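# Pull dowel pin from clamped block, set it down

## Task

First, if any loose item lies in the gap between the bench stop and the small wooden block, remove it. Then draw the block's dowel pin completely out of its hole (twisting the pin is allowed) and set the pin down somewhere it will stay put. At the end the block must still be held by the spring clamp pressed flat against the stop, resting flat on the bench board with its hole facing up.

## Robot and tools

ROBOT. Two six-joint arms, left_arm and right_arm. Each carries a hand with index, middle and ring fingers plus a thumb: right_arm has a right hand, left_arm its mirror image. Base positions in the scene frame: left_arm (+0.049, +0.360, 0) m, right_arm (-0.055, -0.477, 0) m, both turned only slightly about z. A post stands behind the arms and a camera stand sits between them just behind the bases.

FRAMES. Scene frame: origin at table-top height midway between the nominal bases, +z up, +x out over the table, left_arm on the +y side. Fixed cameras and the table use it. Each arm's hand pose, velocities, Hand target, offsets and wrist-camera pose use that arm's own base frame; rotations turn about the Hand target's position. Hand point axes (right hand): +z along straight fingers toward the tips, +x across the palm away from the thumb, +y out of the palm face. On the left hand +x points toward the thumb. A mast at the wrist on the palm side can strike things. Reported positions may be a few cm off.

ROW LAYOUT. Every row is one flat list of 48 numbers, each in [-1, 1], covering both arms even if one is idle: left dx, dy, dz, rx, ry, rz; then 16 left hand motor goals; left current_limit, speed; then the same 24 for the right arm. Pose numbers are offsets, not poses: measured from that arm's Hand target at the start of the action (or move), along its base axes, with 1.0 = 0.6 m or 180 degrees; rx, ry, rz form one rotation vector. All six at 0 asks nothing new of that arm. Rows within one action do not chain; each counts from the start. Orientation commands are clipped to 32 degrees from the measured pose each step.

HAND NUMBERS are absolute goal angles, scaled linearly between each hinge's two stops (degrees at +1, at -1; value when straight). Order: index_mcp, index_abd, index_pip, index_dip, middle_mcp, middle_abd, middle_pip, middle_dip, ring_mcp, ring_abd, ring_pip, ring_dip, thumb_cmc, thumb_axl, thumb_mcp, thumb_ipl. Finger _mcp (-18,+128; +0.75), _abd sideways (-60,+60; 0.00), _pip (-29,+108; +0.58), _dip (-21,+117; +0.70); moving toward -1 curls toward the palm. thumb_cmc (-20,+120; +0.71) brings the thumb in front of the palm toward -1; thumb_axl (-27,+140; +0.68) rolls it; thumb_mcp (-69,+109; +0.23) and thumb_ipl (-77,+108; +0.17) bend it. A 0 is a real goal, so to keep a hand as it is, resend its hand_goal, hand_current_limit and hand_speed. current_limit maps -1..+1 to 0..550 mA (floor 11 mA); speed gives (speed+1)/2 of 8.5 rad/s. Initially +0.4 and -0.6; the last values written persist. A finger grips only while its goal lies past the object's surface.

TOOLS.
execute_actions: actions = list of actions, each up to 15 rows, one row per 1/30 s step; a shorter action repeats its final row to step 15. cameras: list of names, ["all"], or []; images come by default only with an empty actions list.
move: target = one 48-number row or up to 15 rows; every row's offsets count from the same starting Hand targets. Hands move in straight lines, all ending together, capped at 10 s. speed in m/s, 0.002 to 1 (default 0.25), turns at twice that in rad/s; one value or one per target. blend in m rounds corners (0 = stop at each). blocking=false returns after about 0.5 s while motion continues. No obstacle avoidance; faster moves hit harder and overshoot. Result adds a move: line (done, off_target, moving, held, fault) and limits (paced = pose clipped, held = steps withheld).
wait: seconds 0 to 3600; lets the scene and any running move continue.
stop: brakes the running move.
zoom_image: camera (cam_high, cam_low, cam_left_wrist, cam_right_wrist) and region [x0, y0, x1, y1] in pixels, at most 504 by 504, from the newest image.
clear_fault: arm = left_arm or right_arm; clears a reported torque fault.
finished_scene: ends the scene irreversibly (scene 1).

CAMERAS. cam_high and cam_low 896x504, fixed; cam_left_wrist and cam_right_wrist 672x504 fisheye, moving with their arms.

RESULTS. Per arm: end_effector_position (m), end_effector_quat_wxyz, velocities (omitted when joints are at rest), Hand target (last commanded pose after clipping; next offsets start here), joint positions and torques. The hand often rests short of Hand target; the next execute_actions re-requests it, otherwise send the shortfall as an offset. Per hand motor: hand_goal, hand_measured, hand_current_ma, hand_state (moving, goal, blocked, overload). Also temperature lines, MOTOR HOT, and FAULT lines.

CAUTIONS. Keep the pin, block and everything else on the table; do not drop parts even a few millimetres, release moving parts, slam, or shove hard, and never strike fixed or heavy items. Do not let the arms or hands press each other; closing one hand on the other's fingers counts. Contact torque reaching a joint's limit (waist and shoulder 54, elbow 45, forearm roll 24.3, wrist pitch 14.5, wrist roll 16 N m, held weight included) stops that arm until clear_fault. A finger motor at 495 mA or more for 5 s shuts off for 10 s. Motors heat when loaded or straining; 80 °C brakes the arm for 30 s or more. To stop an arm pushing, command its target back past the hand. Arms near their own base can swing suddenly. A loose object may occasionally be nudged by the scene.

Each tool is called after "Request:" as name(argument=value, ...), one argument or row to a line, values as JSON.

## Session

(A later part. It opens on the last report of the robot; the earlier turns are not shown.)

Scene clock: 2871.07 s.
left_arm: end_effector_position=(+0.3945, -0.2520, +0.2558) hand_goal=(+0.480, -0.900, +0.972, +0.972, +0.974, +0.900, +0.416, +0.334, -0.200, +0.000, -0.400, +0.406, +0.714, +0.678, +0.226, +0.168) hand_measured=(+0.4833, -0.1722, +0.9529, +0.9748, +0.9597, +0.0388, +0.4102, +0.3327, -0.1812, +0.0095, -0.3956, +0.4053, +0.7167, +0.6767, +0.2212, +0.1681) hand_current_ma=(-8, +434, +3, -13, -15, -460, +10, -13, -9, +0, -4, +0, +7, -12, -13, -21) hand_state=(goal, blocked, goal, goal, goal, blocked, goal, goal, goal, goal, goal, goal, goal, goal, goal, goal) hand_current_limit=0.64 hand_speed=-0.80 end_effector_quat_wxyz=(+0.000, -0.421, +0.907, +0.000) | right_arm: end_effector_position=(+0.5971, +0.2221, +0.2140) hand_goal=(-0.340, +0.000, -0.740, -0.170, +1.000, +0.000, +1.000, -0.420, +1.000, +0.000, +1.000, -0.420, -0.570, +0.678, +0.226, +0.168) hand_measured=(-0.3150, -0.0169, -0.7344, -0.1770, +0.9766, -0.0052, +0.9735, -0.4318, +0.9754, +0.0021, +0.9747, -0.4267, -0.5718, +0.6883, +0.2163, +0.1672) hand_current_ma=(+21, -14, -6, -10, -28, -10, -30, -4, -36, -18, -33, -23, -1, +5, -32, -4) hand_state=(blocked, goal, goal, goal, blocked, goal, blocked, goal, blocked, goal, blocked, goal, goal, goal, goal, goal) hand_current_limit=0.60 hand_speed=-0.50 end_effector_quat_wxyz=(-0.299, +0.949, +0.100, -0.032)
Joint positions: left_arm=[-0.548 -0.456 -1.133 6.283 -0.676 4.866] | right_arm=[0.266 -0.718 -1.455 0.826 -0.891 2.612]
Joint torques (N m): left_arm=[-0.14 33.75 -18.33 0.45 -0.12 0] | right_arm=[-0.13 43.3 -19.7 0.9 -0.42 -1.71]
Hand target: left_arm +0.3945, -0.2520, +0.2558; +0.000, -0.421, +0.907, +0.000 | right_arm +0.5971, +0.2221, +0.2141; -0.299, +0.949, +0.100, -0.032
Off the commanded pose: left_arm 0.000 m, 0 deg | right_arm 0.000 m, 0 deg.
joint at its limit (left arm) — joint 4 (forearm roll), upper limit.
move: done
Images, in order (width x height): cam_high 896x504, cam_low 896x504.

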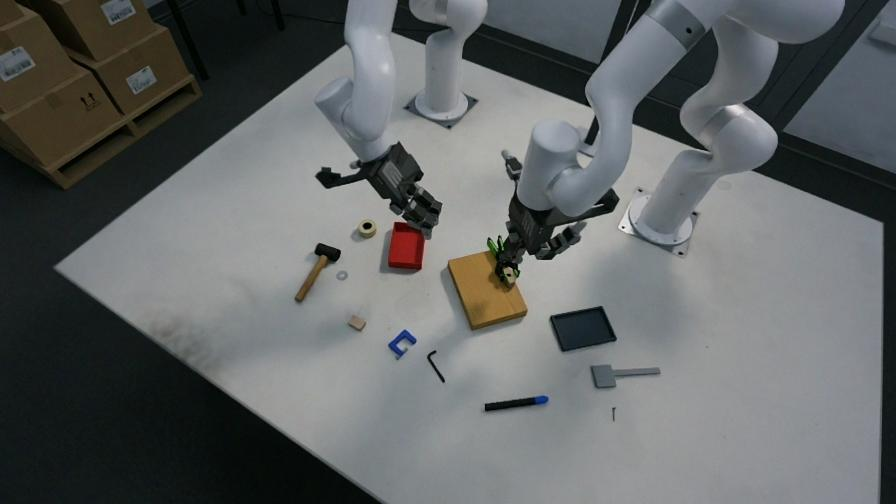

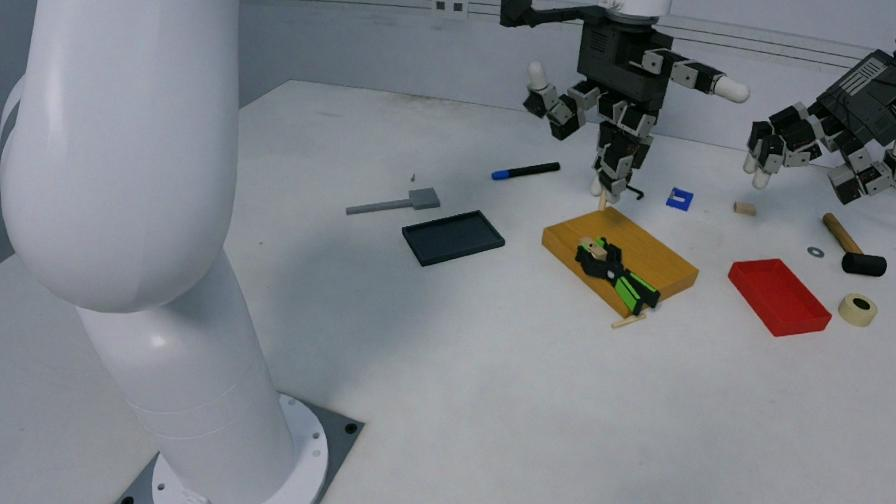

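Request:
move(
  target=[0.0092,0.0867,0.2737,0,0,0,0.479,-0.9,0.971,0.971,0.973,0.9,0.416,0.333,-0.2,0,-0.4,0.406,0.714,0.678,0.226,0.168,0.64,-0.8,0,0,0,0,0,0,-0.34,0,-0.74,-0.17,1,0,1,-0.42,1,0,1,-0.42,-0.571,0.678,0.226,0.168,0.6,-0.5],
  speed=0.1,
)

Request:
move(
  target=[
    [0,0,0,-0.0979,0.2085,0.3113,0.479,-0.9,0.971,0.971,0.973,0.9,0.416,0.333,-0.2,0,-0.4,0.406,0.714,0.678,0.226,0.168,0.64,-0.8,0,0,0,0,0,0,-0.34,0,-0.74,-0.17,1,0,1,-0.42,1,0,1,-0.42,-0.571,0.678,0.226,0.168,0.6,-0.5],
    [0,0,0,-0.1958,0.4169,0.6225,0.479,-0.9,0.971,0.971,0.973,0.9,0.416,0.333,-0.2,0,-0.4,0.406,0.714,0.678,0.226,0.168,0.64,-0.8,0,0,0,0,0,0,-0.34,0,-0.74,-0.17,1,0,1,-0.42,1,0,1,-0.42,-0.571,0.678,0.226,0.168,0.6,-0.5],
  ],
  speed=0.2,
  blend=[0.05,0],
  cameras=["cam_low","cam_high","cam_left_wrist"],
)

Scene clock: 2878.93 s.
left_arm: end_effector_position=(+0.4000, -0.2000, +0.4200) hand_goal=(+0.480, -0.900, +0.972, +0.972, +0.974, +0.900, +0.416, +0.334, -0.200, +0.000, -0.400, +0.406, +0.714, +0.678, +0.226, +0.168) hand_measured=(+0.4833, -0.1722, +0.9529, +0.9735, +0.9597, +0.0388, +0.4102, +0.3340, -0.1799, +0.0095, -0.3956, +0.4066, +0.7167, +0.6777, +0.2212, +0.1681) hand_current_ma=(-2, +446, -1, -13, +14, -449, +14, -19, +4, +8, -7, +1, +6, -14, -23, -11) hand_state=(goal, blocked, goal, goal, goal, blocked, goal, goal, goal, goal, goal, goal, goal, goal, goal, goal) hand_current_limit=0.64 hand_speed=-0.80 end_effector_quat_wxyz=(+0.000, -0.421, +0.907, +0.000) | right_arm: end_effector_position=(+0.5971, +0.2221, +0.2141) hand_goal=(-0.340, +0.000, -0.740, -0.170, +1.000, +0.000, +1.000, -0.420, +1.000, +0.000, +1.000, -0.420, -0.570, +0.678, +0.226, +0.168) hand_measured=(-0.3150, -0.0169, -0.7331, -0.1770, +0.9778, -0.0052, +0.9735, -0.4330, +0.9754, +0.0021, +0.9760, -0.4279, -0.5730, +0.6883, +0.2163, +0.1672) hand_current_ma=(+31, -17, -18, -28, -35, -13, -30, -9, -27, -7, -15, -26, -22, +11, -7, +10) hand_state=(blocked, goal, goal, goal, blocked, goal, blocked, goal, blocked, goal, blocked, goal, goal, goal, goal, goal) hand_current_limit=0.60 hand_speed=-0.50 end_effector_quat_wxyz=(-0.299, +0.949, +0.100, -0.032)
Joint positions: left_arm=[-0.46 -0.247 -1.251 6.283 -1.004 4.955] | right_arm=[0.266 -0.718 -1.455 0.826 -0.891 2.612]
Joint torques (N m): left_arm=[-0.12 28.67 -20.11 0.62 -0.13 0] | right_arm=[-0.13 43.3 -19.7 0.9 -0.42 0.01]
Hand target: left_arm +0.4000, -0.2000, +0.4200; +0.000, -0.421, +0.907, +0.000 | right_arm +0.5971, +0.2221, +0.2141; -0.299, +0.949, +0.100, -0.032
Off the commanded pose: left_arm 0.000 m, 0 deg | right_arm 0.000 m, 0 deg.
joint at its limit (left arm) — joint 4 (forearm roll), upper limit.
move: done

Scene clock: 2885.43 s.
left_arm: end_effector_position=(+0.4001, -0.1999, +0.4200) hand_goal=(+0.480, -0.900, +0.972, +0.972, +0.974, +0.900, +0.416, +0.334, -0.200, +0.000, -0.400, +0.406, +0.714, +0.678, +0.226, +0.168) hand_measured=(+0.5002, -0.1722, +0.9542, +0.9761, +0.9802, +0.0388, +0.4102, +0.3340, -0.1812, +0.0036, -0.4033, +0.4066, +0.7293, +0.6767, +0.2212, +0.1681) hand_current_ma=(-8, +434, -10, +6, +9, -444, +7, -1, +14, -4, +7, +5, +15, -6, -6, -7) hand_state=(blocked, blocked, goal, goal, goal, blocked, goal, goal, goal, goal, goal, goal, goal, goal, goal, goal) hand_current_limit=0.64 hand_speed=-0.80 end_effector_quat_wxyz=(+0.558, +0.830, +0.002, +0.003) | right_arm: end_effector_position=(+0.5971, +0.2221, +0.2141) hand_goal=(-0.340, +0.000, -0.740, -0.170, +1.000, +0.000, +1.000, -0.420, +1.000, +0.000, +1.000, -0.420, -0.570, +0.678, +0.226, +0.168) hand_measured=(-0.3150, -0.0169, -0.7331, -0.1770, +0.9778, -0.0037, +0.9747, -0.4305, +0.9742, +0.0021, +0.9735, -0.4279, -0.5718, +0.6893, +0.2173, +0.1672) hand_current_ma=(+25, -12, -2, -17, -27, -20, -38, +4, -37, -8, -35, -19, -13, -7, -16, +1) hand_state=(blocked, goal, goal, goal, blocked, goal, blocked, goal, blocked, goal, blocked, goal, goal, goal, goal, goal) hand_current_limit=0.60 hand_speed=-0.50 end_effector_quat_wxyz=(-0.299, +0.949, +0.100, -0.032)
Joint positions: left_arm=[0.095 -0.163 -0.594 4.958 -1.256 4.262] | right_arm=[0.266 -0.718 -1.455 0.826 -0.891 2.612]
Joint torques (N m): left_arm=[-0.08 20.79 -15.02 -0.56 -1.37 0.05] | right_arm=[-0.13 43.3 -19.7 0.9 -0.42 0.01]
Hand target: left_arm +0.4000, -0.2000, +0.4200; +0.558, +0.830, +0.002, +0.003 | right_arm +0.5971, +0.2221, +0.2141; -0.299, +0.949, +0.100, -0.032
Off the commanded pose: left_arm 0.000 m, 0 deg | right_arm 0.000 m, 0 deg.
move: done
cam_left_wrist: T_world_to_cam=[[-0.77684, 0.27985, -0.5641, 0.56528], [0.44923, 0.87404, -0.18503, 0.02412], [0.44127, -0.39715, -0.80471, 0.20981]] pos_world=[0.33571, -0.09594, 0.49218]
Images, in order (width x height): cam_high 896x504, cam_low 896x504, cam_left_wrist 672x504.

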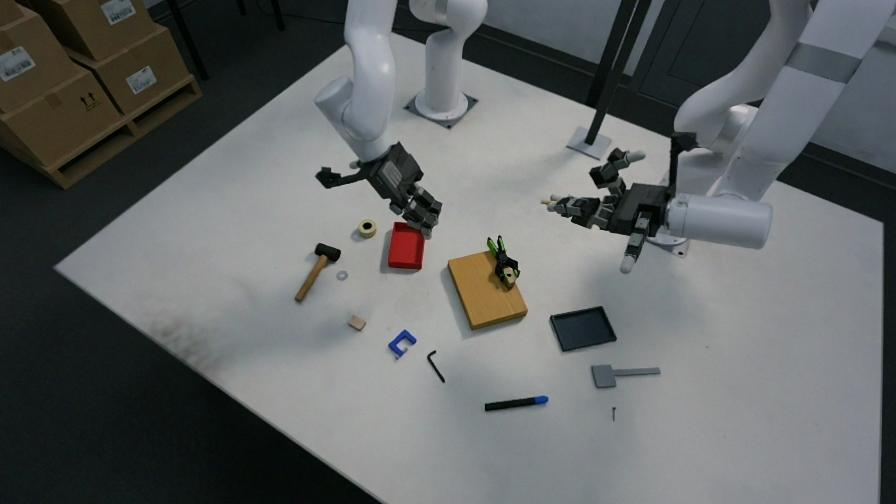

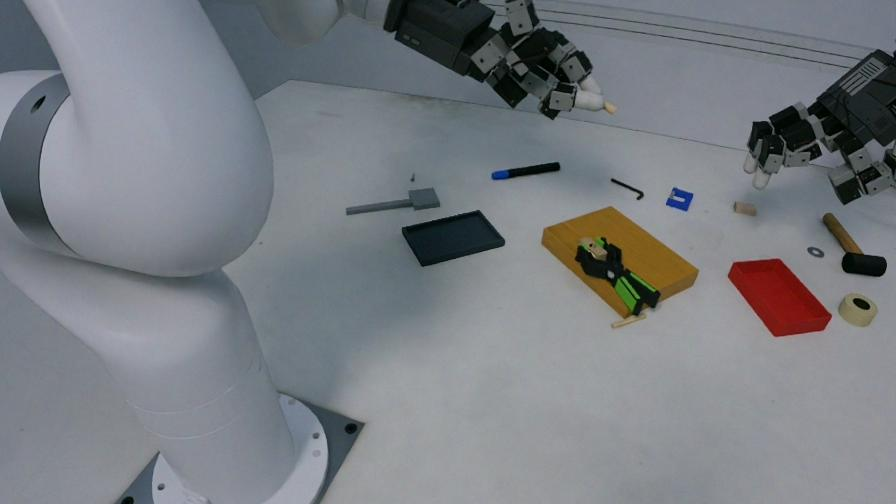

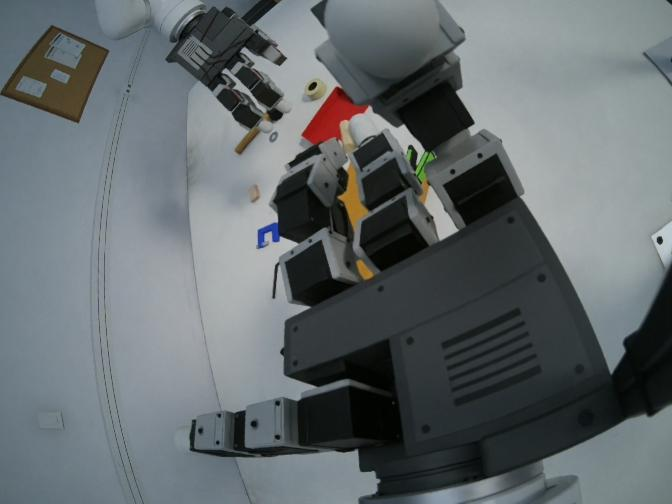

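Request:
move(
  target=[
    [0.3717,0.1183,0,0,0,0,0.479,-0.9,0.971,0.971,0.973,0.9,0.416,0.333,-0.2,0,-0.4,0.406,0.714,0.678,0.226,0.168,0.64,-0.8,0,0,0,0,0,0,-0.34,0,-0.74,-0.17,1,0,1,-0.42,1,0,1,-0.42,-0.571,0.678,0.226,0.168,0.6,-0.5],
    [0.3717,0.1183,-0.4,0,0,0,0.479,-0.9,0.971,0.971,0.973,0.9,0.416,0.333,-0.2,0,-0.4,0.406,0.714,0.678,0.226,0.168,0.64,-0.8,0,0,0,0,0,0,-0.34,0,-0.74,-0.17,1,0,1,-0.42,1,0,1,-0.42,-0.571,0.678,0.226,0.168,0.6,-0.5],
  ],
  speed=0.12,
  blend=[0.04,0],
  cameras=["cam_low","cam_high"],
)

Request:
zoom_image(
  camera="cam_low",
  region=[400, 60, 600, 260],
)

Request:
zoom_image(
  camera="cam_high",
  region=[440, 250, 640, 430],
)

Scene clock: 2895.50 s.
left_arm: end_effector_position=(+0.6231, -0.1289, +0.1800) hand_goal=(+0.480, -0.900, +0.972, +0.972, +0.974, +0.900, +0.416, +0.334, -0.200, +0.000, -0.400, +0.406, +0.714, +0.678, +0.226, +0.168) hand_measured=(+0.5026, -0.1722, +0.9542, +0.9748, +0.9814, +0.0388, +0.4114, +0.3340, -0.1799, +0.0036, -0.4033, +0.4066, +0.7293, +0.6777, +0.2212, +0.1681) hand_current_ma=(-8, +459, +6, -3, -19, -449, -9, -21, +11, -2, -1, +11, +6, +2, -3, -7) hand_state=(blocked, blocked, goal, goal, goal, blocked, goal, goal, goal, goal, goal, goal, goal, goal, goal, goal) hand_current_limit=0.64 hand_speed=-0.80 end_effector_quat_wxyz=(+0.558, +0.830, +0.002, +0.003) | right_arm: end_effector_position=(+0.5971, +0.2221, +0.2141) hand_goal=(-0.340, +0.000, -0.740, -0.170, +1.000, +0.000, +1.000, -0.420, +1.000, +0.000, +1.000, -0.420, -0.570, +0.678, +0.226, +0.168) hand_measured=(-0.3150, -0.0154, -0.7331, -0.1782, +0.9778, -0.0052, +0.9735, -0.4318, +0.9742, +0.0021, +0.9747, -0.4267, -0.5718, +0.6893, +0.2163, +0.1672) hand_current_ma=(+23, -9, +12, -25, -26, -5, -34, +2, -36, +4, -26, -10, -1, +4, -12, +3) hand_state=(blocked, goal, goal, goal, blocked, goal, blocked, goal, blocked, goal, blocked, goal, goal, goal, goal, goal) hand_current_limit=0.60 hand_speed=-0.50 end_effector_quat_wxyz=(-0.299, +0.949, +0.100, -0.032)
Joint positions: left_arm=[0.176 -1.074 -1.363 4.987 -1.248 4.413] | right_arm=[0.266 -0.718 -1.455 0.826 -0.891 2.612]
Joint torques (N m): left_arm=[-0.15 43.67 -12.88 -0.37 -1.46 2.46] | right_arm=[-0.13 43.3 -19.7 0.9 -0.42 0.01]
Hand target: left_arm +0.6231, -0.1290, +0.1800; +0.558, +0.830, +0.002, +0.003 | right_arm +0.5971, +0.2221, +0.2141; -0.299, +0.949, +0.100, -0.032
Off the commanded pose: left_arm 0.000 m, 0 deg | right_arm 0.000 m, 0 deg.
move: done
Images, in order (width x height): cam_high 896x504, cam_low 896x504.

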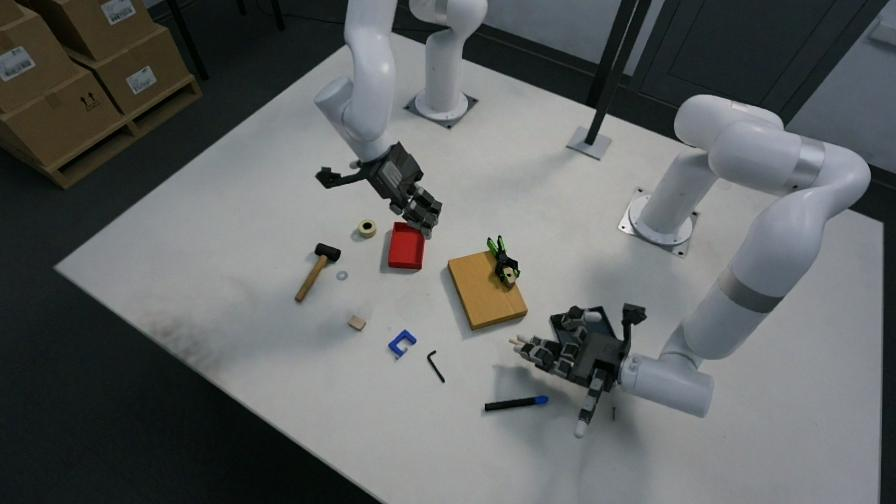

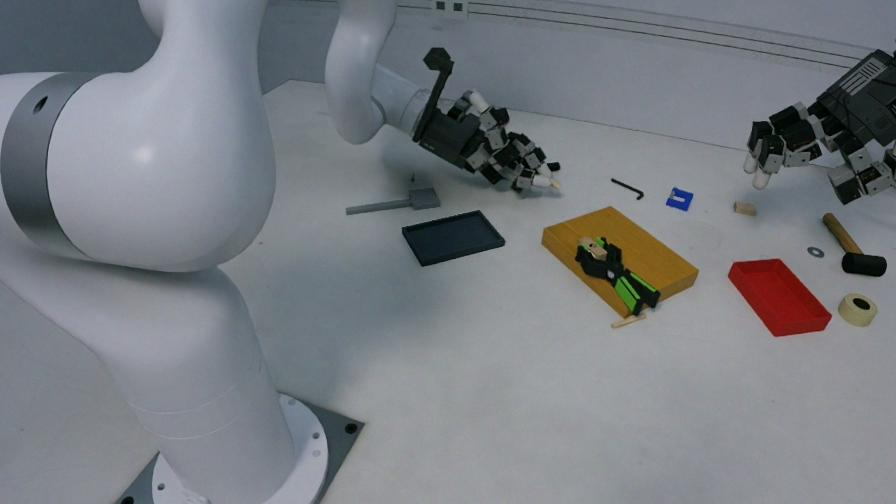

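Scaled by 2.520 from the camera's image (finer frame: 1280x720).

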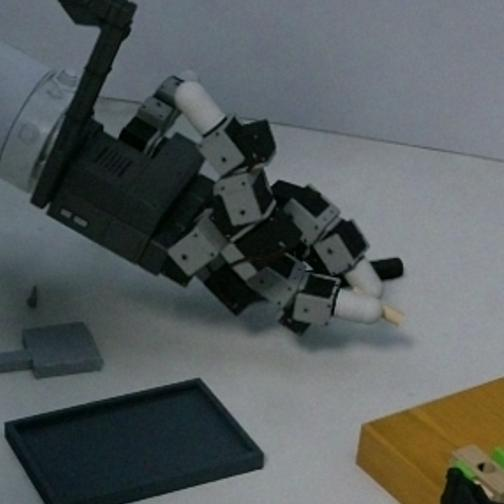

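Scaled by 2.520 from the camera's image (finer frame: 1280x720).

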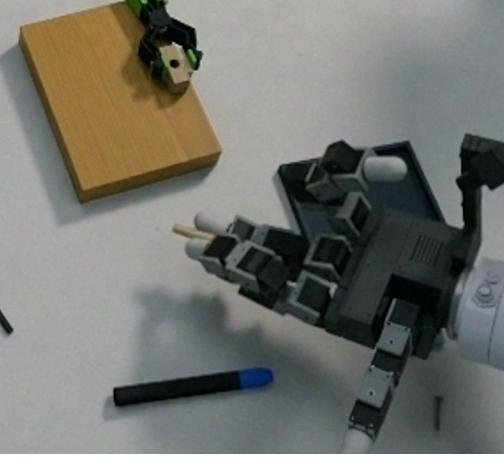

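Request:
move(
  target=[
    [0,0,0,-0.04,0,0,0.479,-0.9,0.971,0.971,0.973,0.9,0.416,0.333,-0.2,0,-0.4,0.406,0.714,0.678,0.226,0.168,0.64,-0.8,0,0,0,0,0,0,-0.34,0,-0.74,-0.17,1,0,1,-0.42,1,0,1,-0.42,-0.571,0.678,0.226,0.168,0.6,-0.5],
    [0,0,-0.0667,-0.04,0,0,0.479,-0.9,0.971,0.971,0.973,0.9,0.416,0.333,-0.2,0,-0.4,0.406,0.714,0.678,0.226,0.168,0.64,-0.8,0,0,0,0,0,0,-0.34,0,-0.74,-0.17,1,0,1,-0.42,1,0,1,-0.42,-0.571,0.678,0.226,0.168,0.6,-0.5],
  ],
  speed=0.05,
  blend=[0.005,0],
  cameras=["cam_low","cam_high"],
)

Request:
zoom_image(
  camera="cam_low",
  region=[440, 110, 600, 230],
)

Request:
zoom_image(
  camera="cam_high",
  region=[480, 290, 660, 430],
)

Scene clock: 2910.60 s.
left_arm: end_effector_position=(+0.6231, -0.1290, +0.1400) hand_goal=(+0.480, -0.900, +0.972, +0.972, +0.974, +0.900, +0.416, +0.334, -0.200, +0.000, -0.400, +0.406, +0.714, +0.678, +0.226, +0.168) hand_measured=(+0.5026, -0.1722, +0.9542, +0.9748, +0.9826, +0.0388, +0.4102, +0.3340, -0.1812, +0.0036, -0.4033, +0.4053, +0.7305, +0.6767, +0.2212, +0.1681) hand_current_ma=(+7, +444, +11, -2, -17, -444, +2, -8, +12, -11, +7, +7, +1, -1, -1, +4) hand_state=(blocked, blocked, goal, goal, goal, blocked, goal, goal, goal, goal, goal, goal, goal, goal, goal, goal) hand_current_limit=0.64 hand_speed=-0.80 end_effector_quat_wxyz=(+0.609, +0.793, +0.002, +0.003) | right_arm: end_effector_position=(+0.5971, +0.2221, +0.2141) hand_goal=(-0.340, +0.000, -0.740, -0.170, +1.000, +0.000, +1.000, -0.420, +1.000, +0.000, +1.000, -0.420, -0.570, +0.678, +0.226, +0.168) hand_measured=(-0.3162, -0.0169, -0.7344, -0.1770, +0.9766, -0.0037, +0.9735, -0.4318, +0.9742, +0.0007, +0.9735, -0.4279, -0.5718, +0.6883, +0.2163, +0.1662) hand_current_ma=(+27, -23, -6, -3, -33, -25, -32, -14, -16, +1, -27, -5, -3, -8, -26, +7) hand_state=(blocked, goal, goal, goal, blocked, goal, blocked, goal, blocked, goal, blocked, goal, goal, goal, goal, goal) hand_current_limit=0.60 hand_speed=-0.50 end_effector_quat_wxyz=(-0.299, +0.949, +0.100, -0.032)
Joint positions: left_arm=[0.174 -1.224 -1.449 4.934 -1.353 4.486] | right_arm=[0.266 -0.718 -1.455 0.826 -0.891 2.612]
Joint torques (N m): left_arm=[-0.15 44.77 -11.86 -0.31 -1.54 2.23] | right_arm=[-0.13 43.3 -19.7 0.9 -0.42 0.01]
Hand target: left_arm +0.6231, -0.1290, +0.1400; +0.609, +0.793, +0.002, +0.002 | right_arm +0.5971, +0.2221, +0.2141; -0.299, +0.949, +0.100, -0.032
Off the commanded pose: left_arm 0.000 m, 0 deg | right_arm 0.000 m, 0 deg.
move: done
Images, in order (width x height): cam_high 896x504, cam_low 896x504.

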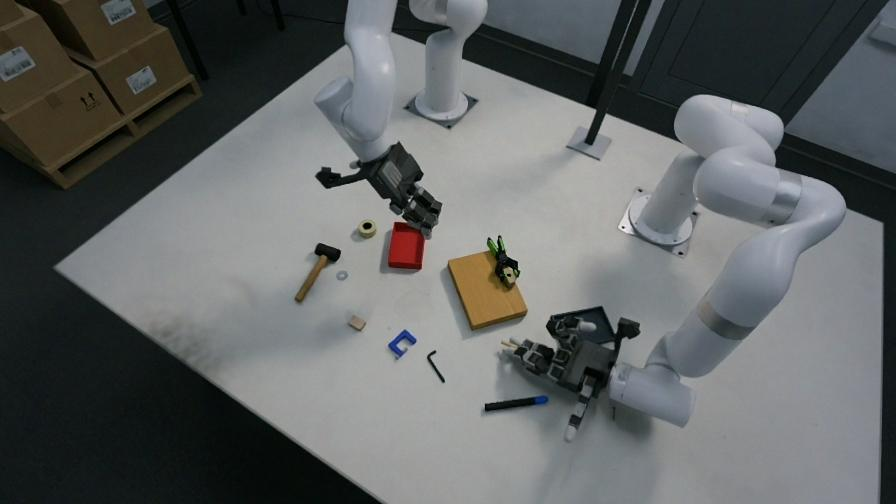

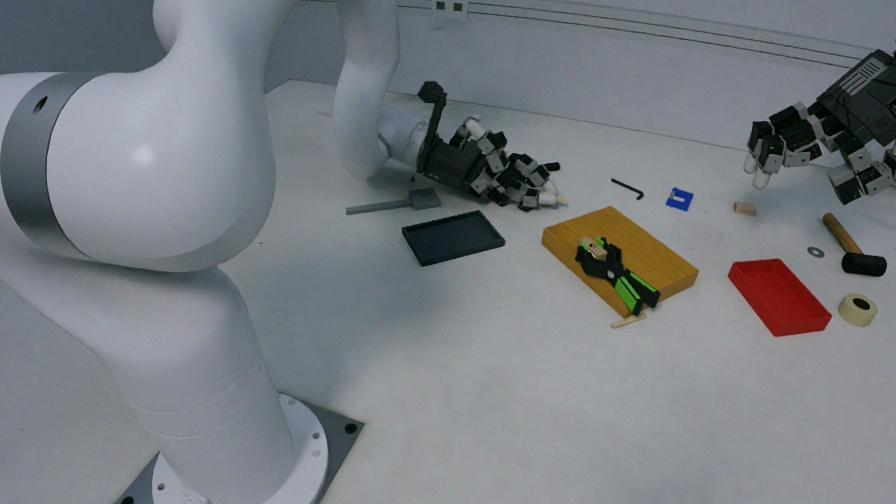

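Scaled by 3.150 from the camera's image (finer frame: 1280x720).

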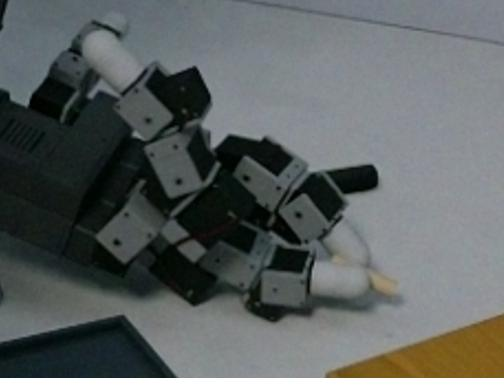

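Scaled by 2.800 from the camera's image (finer frame: 1280x720).

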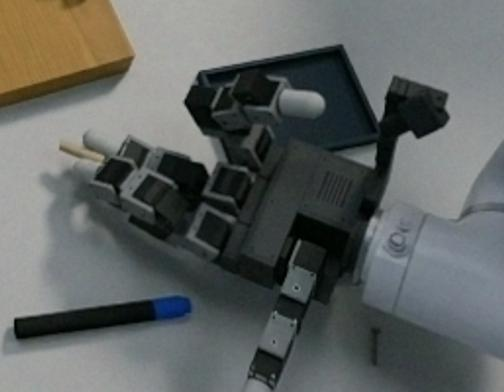

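Request:
move(
  target=[
    [0,0,0.0333,0.0556,0,0,0.479,-0.9,0.971,0.971,0.973,0.9,0.416,0.333,-0.2,0,-0.4,0.406,0.714,0.678,0.226,0.168,0.2,-0.8,0,0,0,0,0,0,-0.34,0,-0.74,-0.17,1,0,1,-0.42,1,0,1,-0.42,-0.571,0.678,0.226,0.168,0.6,-0.5],
    [0,0,0.0083,0.0556,0,0,0.479,-0.9,0.971,0.971,0.973,0.9,0.416,0.333,-0.2,0,-0.4,0.406,0.714,0.678,0.226,0.168,0.2,-0.8,0,0,0,0,0,0,-0.34,0,-0.74,-0.17,1,0,1,-0.42,1,0,1,-0.42,-0.571,0.678,0.226,0.168,0.6,-0.5],
  ],
  speed=[0.05,0.03],
  cameras=["cam_low","cam_high"],
)

Request:
zoom_image(
  camera="cam_low",
  region=[500, 150, 590, 220],
)

Request:
zoom_image(
  camera="cam_high",
  region=[480, 310, 570, 380],
)

Scene clock: 2921.87 s.
left_arm: end_effector_position=(+0.6231, -0.1290, +0.1450) hand_goal=(+0.480, -0.900, +0.972, +0.972, +0.974, +0.900, +0.416, +0.334, -0.200, +0.000, -0.400, +0.406, +0.714, +0.678, +0.226, +0.168) hand_measured=(+0.5038, -0.1722, +0.9542, +0.9761, +0.9826, +0.0388, +0.4102, +0.3327, -0.1812, +0.0036, -0.4033, +0.4066, +0.7305, +0.6777, +0.2212, +0.1681) hand_current_ma=(-15, +319, -15, -14, +2, -322, +2, -7, +5, +10, +9, +1, +25, -24, +7, -9) hand_state=(blocked, blocked, goal, goal, goal, blocked, goal, goal, goal, goal, goal, goal, goal, goal, goal, goal) hand_current_limit=0.20 hand_speed=-0.80 end_effector_quat_wxyz=(+0.537, +0.843, +0.002, +0.003) | right_arm: end_effector_position=(+0.5971, +0.2221, +0.2141) hand_goal=(-0.340, +0.000, -0.740, -0.170, +1.000, +0.000, +1.000, -0.420, +1.000, +0.000, +1.000, -0.420, -0.570, +0.678, +0.226, +0.168) hand_measured=(-0.3150, -0.0169, -0.7331, -0.1782, +0.9778, -0.0037, +0.9747, -0.4330, +0.9754, +0.0007, +0.9747, -0.4279, -0.5718, +0.6872, +0.2163, +0.1681) hand_current_ma=(+33, -21, -3, -12, -37, -18, -33, +8, -23, +1, -37, -21, -14, +18, -18, +0) hand_state=(blocked, goal, goal, goal, blocked, goal, blocked, goal, blocked, goal, blocked, goal, goal, goal, goal, goal) hand_current_limit=0.60 hand_speed=-0.50 end_effector_quat_wxyz=(-0.299, +0.949, +0.100, -0.032)
Joint positions: left_arm=[0.175 -1.124 -1.389 4.992 -1.194 4.433] | right_arm=[0.266 -0.718 -1.455 0.826 -0.891 2.612]
Joint torques (N m): left_arm=[-0.15 44.09 -12.52 -0.33 -1.45 0.05] | right_arm=[-0.13 43.3 -19.7 0.9 -0.42 0.01]
Hand target: left_arm +0.6231, -0.1290, +0.1450; +0.537, +0.843, +0.002, +0.003 | right_arm +0.5971, +0.2221, +0.2141; -0.299, +0.949, +0.100, -0.032
Off the commanded pose: left_arm 0.000 m, 0 deg | right_arm 0.000 m, 0 deg.
move: done
Images, in order (width x height): cam_high 896x504, cam_low 896x504.

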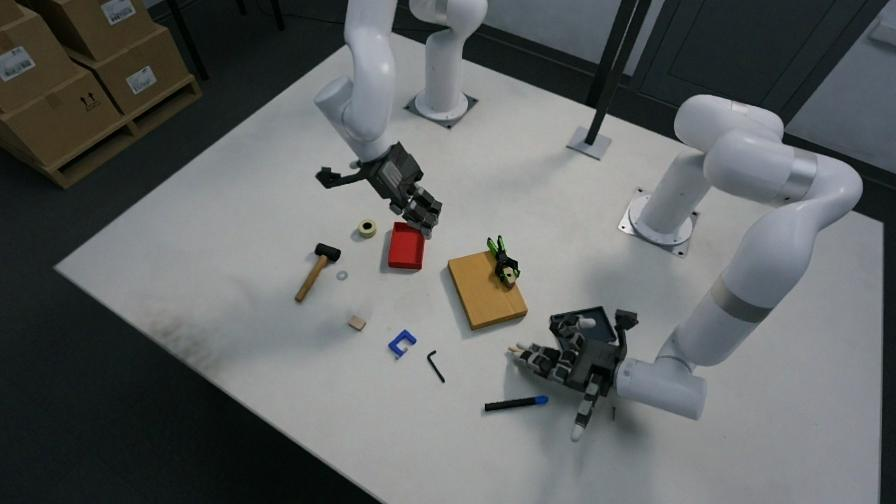

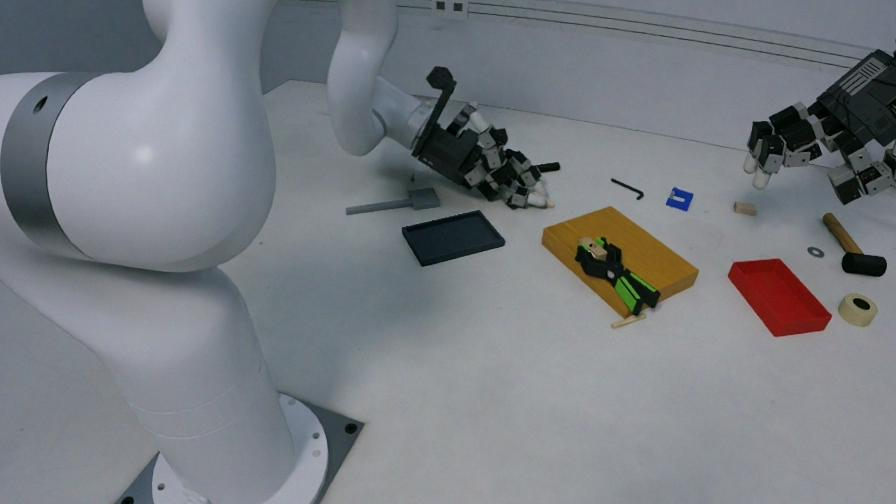

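Scaled by 5.600 from the camera's image (finer frame: 1280x720).

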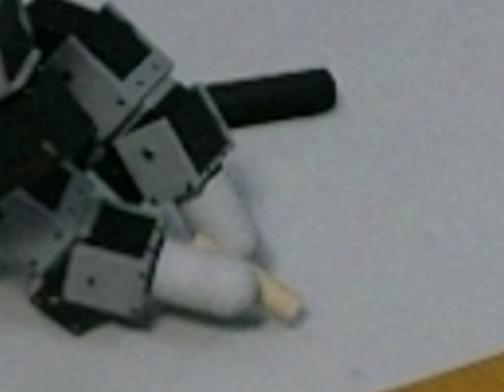

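Scaled by 5.600 from the camera's image (finer frame: 1280x720).

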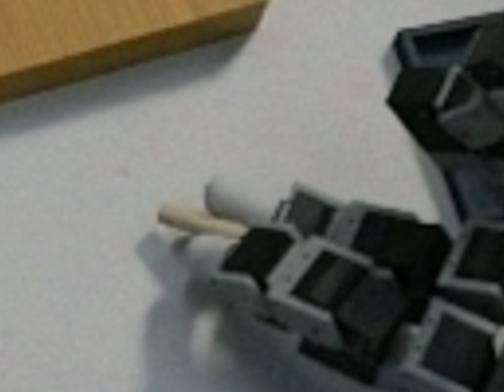

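Request:
execute_actions(
  actions=[
    [[0,0,-0.0067,0,0,0,0.479,-0.9,0.971,0.971,0.973,0.9,0.416,0.333,-0.2,0,-0.4,0.406,0.714,0.678,0.226,0.168,-0.2,-0.8,0,0,0,0,0,0,-0.34,0,-0.74,-0.17,1,0,1,-0.42,1,0,1,-0.42,-0.571,0.678,0.226,0.168,0.6,-0.5]],
  ],
)

Request:
execute_actions(
  actions=[
    [[0,0,-0.0042,0,0,0,0.479,-0.9,0.971,0.971,0.973,0.9,0.416,0.333,-0.2,0,-0.4,0.406,0.714,0.678,0.226,0.168,-0.2,-0.8,0,0,0,0,0,0,-0.34,0,-0.74,-0.17,1,0,1,-0.42,1,0,1,-0.42,-0.571,0.678,0.226,0.168,0.6,-0.5]],
  ],
  cameras=["cam_low","cam_high"],
)

Request:
zoom_image(
  camera="cam_low",
  region=[500, 150, 590, 220],
)

Request:
zoom_image(
  camera="cam_high",
  region=[480, 310, 570, 380],
)

Scene clock: 2926.60 s.
left_arm: end_effector_position=(+0.6231, -0.1290, +0.1409) hand_goal=(+0.480, -0.900, +0.972, +0.972, +0.974, +0.900, +0.416, +0.334, -0.200, +0.000, -0.400, +0.406, +0.714, +0.678, +0.226, +0.168) hand_measured=(+0.4942, -0.1722, +0.9542, +0.9697, +0.9512, +0.0388, +0.4037, +0.3327, -0.1799, +0.0036, -0.4033, +0.4053, +0.7305, +0.6777, +0.2212, +0.1681) hand_current_ma=(+3, +211, +27, -4, -13, -218, +12, -1, +20, +25, -12, +0, +15, -14, +3, +0) hand_state=(goal, blocked, goal, goal, blocked, blocked, goal, goal, goal, goal, goal, goal, goal, goal, goal, goal) hand_current_limit=-0.20 hand_speed=-0.80 end_effector_quat_wxyz=(+0.537, +0.843, +0.002, +0.003) | right_arm: end_effector_position=(+0.5971, +0.2221, +0.2141) hand_goal=(-0.340, +0.000, -0.740, -0.170, +1.000, +0.000, +1.000, -0.420, +1.000, +0.000, +1.000, -0.420, -0.570, +0.678, +0.226, +0.168) hand_measured=(-0.3150, -0.0184, -0.7331, -0.1782, +0.9778, -0.0037, +0.9735, -0.4318, +0.9742, +0.0021, +0.9747, -0.4279, -0.5718, +0.6883, +0.2163, +0.1672) hand_current_ma=(+31, -13, +3, +3, -27, -12, -25, -12, -31, -6, -34, -19, -28, +5, -9, +8) hand_state=(blocked, goal, goal, goal, blocked, goal, blocked, goal, blocked, goal, blocked, goal, goal, goal, goal, goal) hand_current_limit=0.60 hand_speed=-0.50 end_effector_quat_wxyz=(-0.299, +0.949, +0.100, -0.032)
Joint positions: left_arm=[0.175 -1.132 -1.394 4.991 -1.193 4.437] | right_arm=[0.266 -0.718 -1.455 0.826 -0.891 2.612]
Joint torques (N m): left_arm=[-0.15 44.16 -12.46 -0.33 -1.45 2.61] | right_arm=[-0.13 43.3 -19.7 0.9 -0.42 0.01]
Hand target: left_arm +0.6231, -0.1290, +0.1409; +0.537, +0.843, +0.002, +0.003 | right_arm +0.5971, +0.2221, +0.2141; -0.299, +0.949, +0.100, -0.032
Off the commanded pose: left_arm 0.000 m, 0 deg | right_arm 0.000 m, 0 deg.

Scene clock: 2927.30 s.
left_arm: end_effector_position=(+0.6231, -0.1290, +0.1384) hand_goal=(+0.480, -0.900, +0.972, +0.972, +0.974, +0.900, +0.416, +0.334, -0.200, +0.000, -0.400, +0.406, +0.714, +0.678, +0.226, +0.168) hand_measured=(+0.4737, -0.1722, +0.9516, +0.9697, +0.9283, +0.0388, +0.3986, +0.3340, -0.1812, +0.0036, -0.4033, +0.4066, +0.7305, +0.6777, +0.2212, +0.1672) hand_current_ma=(-13, +208, +1, +1, -18, -231, +18, -21, -11, -6, +8, +9, -2, +3, -9, -20) hand_state=(goal, blocked, blocked, goal, blocked, blocked, goal, goal, goal, goal, goal, goal, goal, goal, goal, goal) hand_current_limit=-0.20 hand_speed=-0.80 end_effector_quat_wxyz=(+0.537, +0.843, +0.002, +0.003) | right_arm: end_effector_position=(+0.5971, +0.2221, +0.2141) hand_goal=(-0.340, +0.000, -0.740, -0.170, +1.000, +0.000, +1.000, -0.420, +1.000, +0.000, +1.000, -0.420, -0.570, +0.678, +0.226, +0.168) hand_measured=(-0.3150, -0.0154, -0.7344, -0.1782, +0.9778, -0.0052, +0.9747, -0.4318, +0.9742, +0.0021, +0.9747, -0.4279, -0.5718, +0.6883, +0.2173, +0.1672) hand_current_ma=(+30, -5, +3, -24, -27, -5, -39, -10, -43, -17, -35, -23, -18, +15, -7, +9) hand_state=(blocked, goal, goal, goal, blocked, goal, blocked, goal, blocked, goal, blocked, goal, goal, goal, goal, goal) hand_current_limit=0.60 hand_speed=-0.50 end_effector_quat_wxyz=(-0.299, +0.949, +0.100, -0.032)
Joint positions: left_arm=[0.175 -1.138 -1.397 4.99 -1.192 4.439] | right_arm=[0.266 -0.718 -1.455 0.826 -0.891 2.612]
Joint torques (N m): left_arm=[-0.15 32.12 -12.42 -0.33 -1.45 0.05] | right_arm=[-0.13 43.3 -19.7 0.9 -0.42 0.01]
Hand target: left_arm +0.6231, -0.1290, +0.1384; +0.537, +0.843, +0.002, +0.003 | right_arm +0.5971, +0.2221, +0.2141; -0.299, +0.949, +0.100, -0.032
Off the commanded pose: left_arm 0.000 m, 0 deg | right_arm 0.000 m, 0 deg.
Images, in order (width x height): cam_high 896x504, cam_low 896x504.

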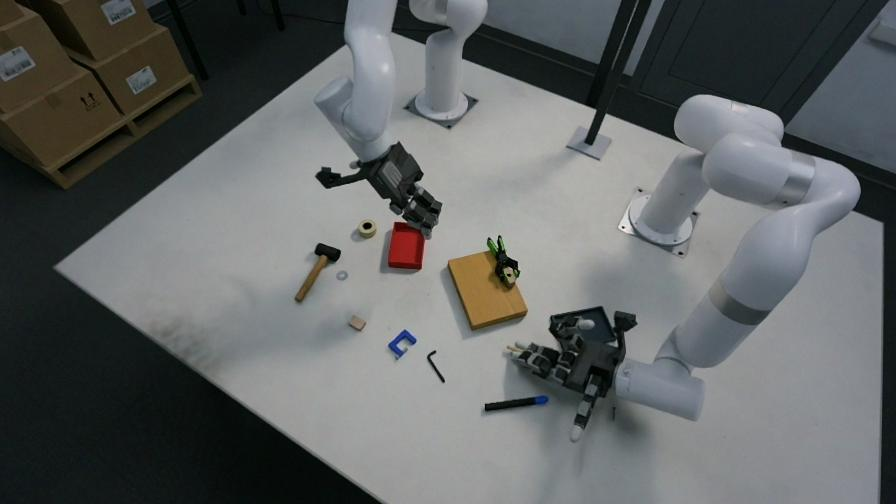

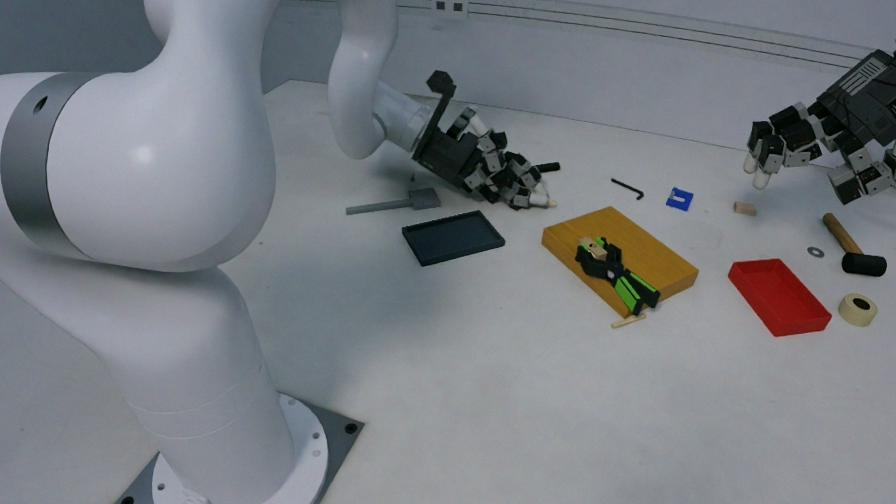

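Scaled by 5.600 from the camera's image (finer frame: 1280x720).

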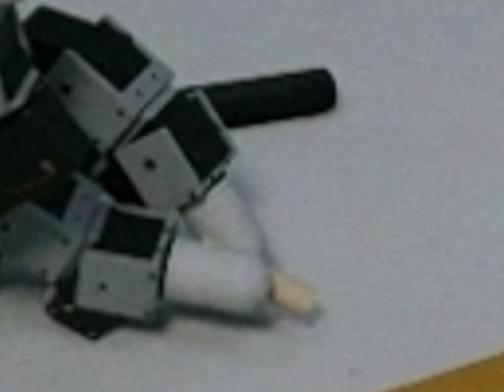

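Scaled by 5.600 from the camera's image (finer frame: 1280x720).

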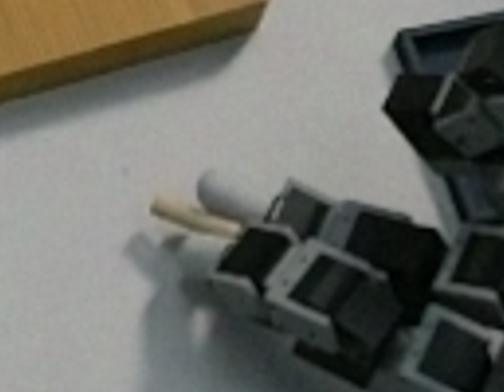

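Request:
execute_actions(
  actions=[
    [[0,0,0,0,0,0,0.479,-0.2,0.971,0.971,0.973,0.06,0.416,0.333,-0.2,0,-0.4,0.406,0.714,0.678,0.226,0.168,-0.3,-0.95,0,0,0,0,0,0,-0.34,0,-0.74,-0.17,1,0,1,-0.42,1,0,1,-0.42,-0.571,0.678,0.226,0.168,0.6,-0.5]],
  ],
)

Request:
execute_actions(
  actions=[
    [[0,0,0,0,0,0,0.479,-0.17,0.971,0.971,0.973,0.035,0.416,0.333,-0.2,0,-0.4,0.406,0.714,0.678,0.226,0.168,-0.3,-0.97,0,0,0,0,0,0,-0.34,0,-0.74,-0.17,1,0,1,-0.42,1,0,1,-0.42,-0.571,0.678,0.226,0.168,0.6,-0.5]],
  ],
  cameras=["cam_low","cam_high"],
)

Request:
zoom_image(
  camera="cam_low",
  region=[500, 150, 590, 220],
)

Request:
zoom_image(
  camera="cam_high",
  region=[480, 310, 570, 380],
)

Scene clock: 2934.70 s.
left_arm: end_effector_position=(+0.6231, -0.1290, +0.1384) hand_goal=(+0.480, -0.200, +0.972, +0.972, +0.974, +0.060, +0.416, +0.334, -0.200, +0.000, -0.400, +0.406, +0.714, +0.678, +0.226, +0.168) hand_measured=(+0.4737, -0.1722, +0.9516, +0.9697, +0.9295, +0.0388, +0.3973, +0.3327, -0.1812, +0.0051, -0.4033, +0.4066, +0.7305, +0.6777, +0.2212, +0.1681) hand_current_ma=(-2, +75, +4, -27, -23, -93, +11, -18, -8, +5, -20, +22, +11, +8, -3, -3) hand_state=(goal, moving, blocked, goal, blocked, moving, goal, goal, goal, goal, goal, goal, goal, goal, goal, goal) hand_current_limit=-0.30 hand_speed=-0.95 end_effector_quat_wxyz=(+0.537, +0.843, +0.002, +0.003) | right_arm: end_effector_position=(+0.5971, +0.2221, +0.2141) hand_goal=(-0.340, +0.000, -0.740, -0.170, +1.000, +0.000, +1.000, -0.420, +1.000, +0.000, +1.000, -0.420, -0.570, +0.678, +0.226, +0.168) hand_measured=(-0.3150, -0.0184, -0.7331, -0.1770, +0.9778, -0.0037, +0.9735, -0.4318, +0.9754, +0.0007, +0.9747, -0.4279, -0.5718, +0.6883, +0.2163, +0.1672) hand_current_ma=(+22, -9, +8, -22, -33, -16, -42, -13, -24, -8, -42, -22, -16, +0, +4, +11) hand_state=(blocked, goal, goal, goal, blocked, goal, blocked, goal, blocked, goal, blocked, goal, goal, goal, goal, goal) hand_current_limit=0.60 hand_speed=-0.50 end_effector_quat_wxyz=(-0.299, +0.949, +0.100, -0.032)
Joint positions: left_arm=[0.175 -1.138 -1.397 4.99 -1.192 4.439] | right_arm=[0.266 -0.718 -1.455 0.826 -0.891 2.612]
Joint torques (N m): left_arm=[-0.15 44.2 -12.42 -0.33 -1.45 0.05] | right_arm=[-0.13 43.3 -19.7 0.9 -0.42 0.01]
Hand target: left_arm +0.6231, -0.1290, +0.1384; +0.537, +0.843, +0.002, +0.003 | right_arm +0.5971, +0.2221, +0.2141; -0.299, +0.949, +0.100, -0.032
Off the commanded pose: left_arm 0.000 m, 0 deg | right_arm 0.000 m, 0 deg.

Scene clock: 2935.40 s.
left_arm: end_effector_position=(+0.6231, -0.1290, +0.1384) hand_goal=(+0.480, -0.170, +0.972, +0.972, +0.974, +0.036, +0.416, +0.334, -0.200, +0.000, -0.400, +0.406, +0.714, +0.678, +0.226, +0.168) hand_measured=(+0.4737, -0.1678, +0.9516, +0.9684, +0.9271, +0.0358, +0.3973, +0.3340, -0.1812, +0.0051, -0.4033, +0.4066, +0.7305, +0.6767, +0.2212, +0.1681) hand_current_ma=(-11, +26, +2, +3, -19, -24, +24, -9, +9, -2, -23, +4, -19, +1, +16, +9) hand_state=(goal, moving, goal, goal, blocked, moving, goal, goal, goal, goal, goal, goal, goal, goal, goal, goal) hand_current_limit=-0.30 hand_speed=-0.97 end_effector_quat_wxyz=(+0.537, +0.843, +0.002, +0.003) | right_arm: end_effector_position=(+0.5971, +0.2221, +0.2141) hand_goal=(-0.340, +0.000, -0.740, -0.170, +1.000, +0.000, +1.000, -0.420, +1.000, +0.000, +1.000, -0.420, -0.570, +0.678, +0.226, +0.168) hand_measured=(-0.3150, -0.0184, -0.7331, -0.1782, +0.9778, -0.0037, +0.9747, -0.4330, +0.9742, +0.0021, +0.9747, -0.4267, -0.5730, +0.6883, +0.2173, +0.1681) hand_current_ma=(+36, -7, -3, -13, -28, -8, -33, +1, -29, -11, -36, -16, +0, +17, -19, -6) hand_state=(blocked, goal, goal, goal, blocked, goal, blocked, goal, blocked, goal, blocked, goal, goal, goal, goal, goal) hand_current_limit=0.60 hand_speed=-0.50 end_effector_quat_wxyz=(-0.299, +0.949, +0.100, -0.032)
Joint positions: left_arm=[0.175 -1.138 -1.397 4.99 -1.192 4.439] | right_arm=[0.266 -0.718 -1.455 0.826 -0.891 2.612]
Joint torques (N m): left_arm=[-0.15 44.2 -12.42 -0.33 -1.45 0.05] | right_arm=[-0.13 43.3 -19.7 0.9 -0.42 0.01]
Hand target: left_arm +0.6231, -0.1290, +0.1384; +0.537, +0.843, +0.002, +0.003 | right_arm +0.5971, +0.2221, +0.2141; -0.299, +0.949, +0.100, -0.032
Off the commanded pose: left_arm 0.000 m, 0 deg | right_arm 0.000 m, 0 deg.
Images, in order (width x height): cam_high 896x504, cam_low 896x504.

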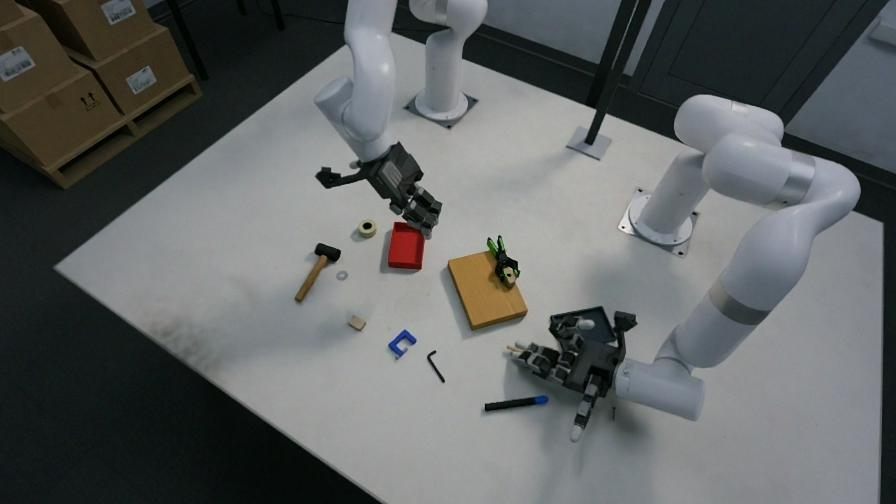

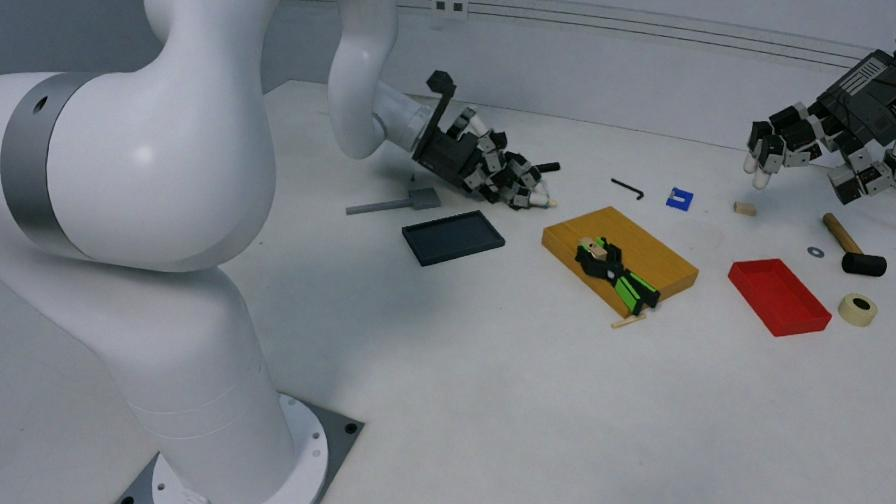

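Scaled by 5.600 from the camera's image (finer frame: 1280x720).

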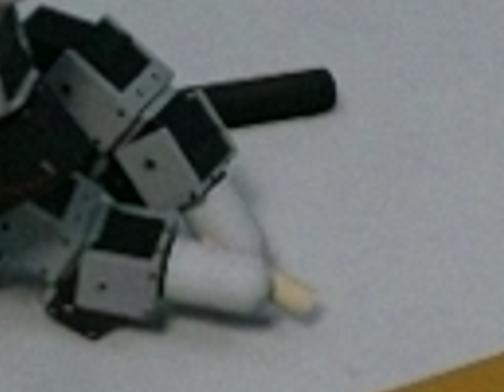

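Scaled by 5.600 from the camera's image (finer frame: 1280x720).

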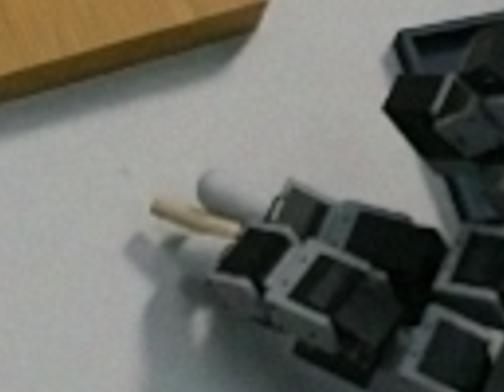

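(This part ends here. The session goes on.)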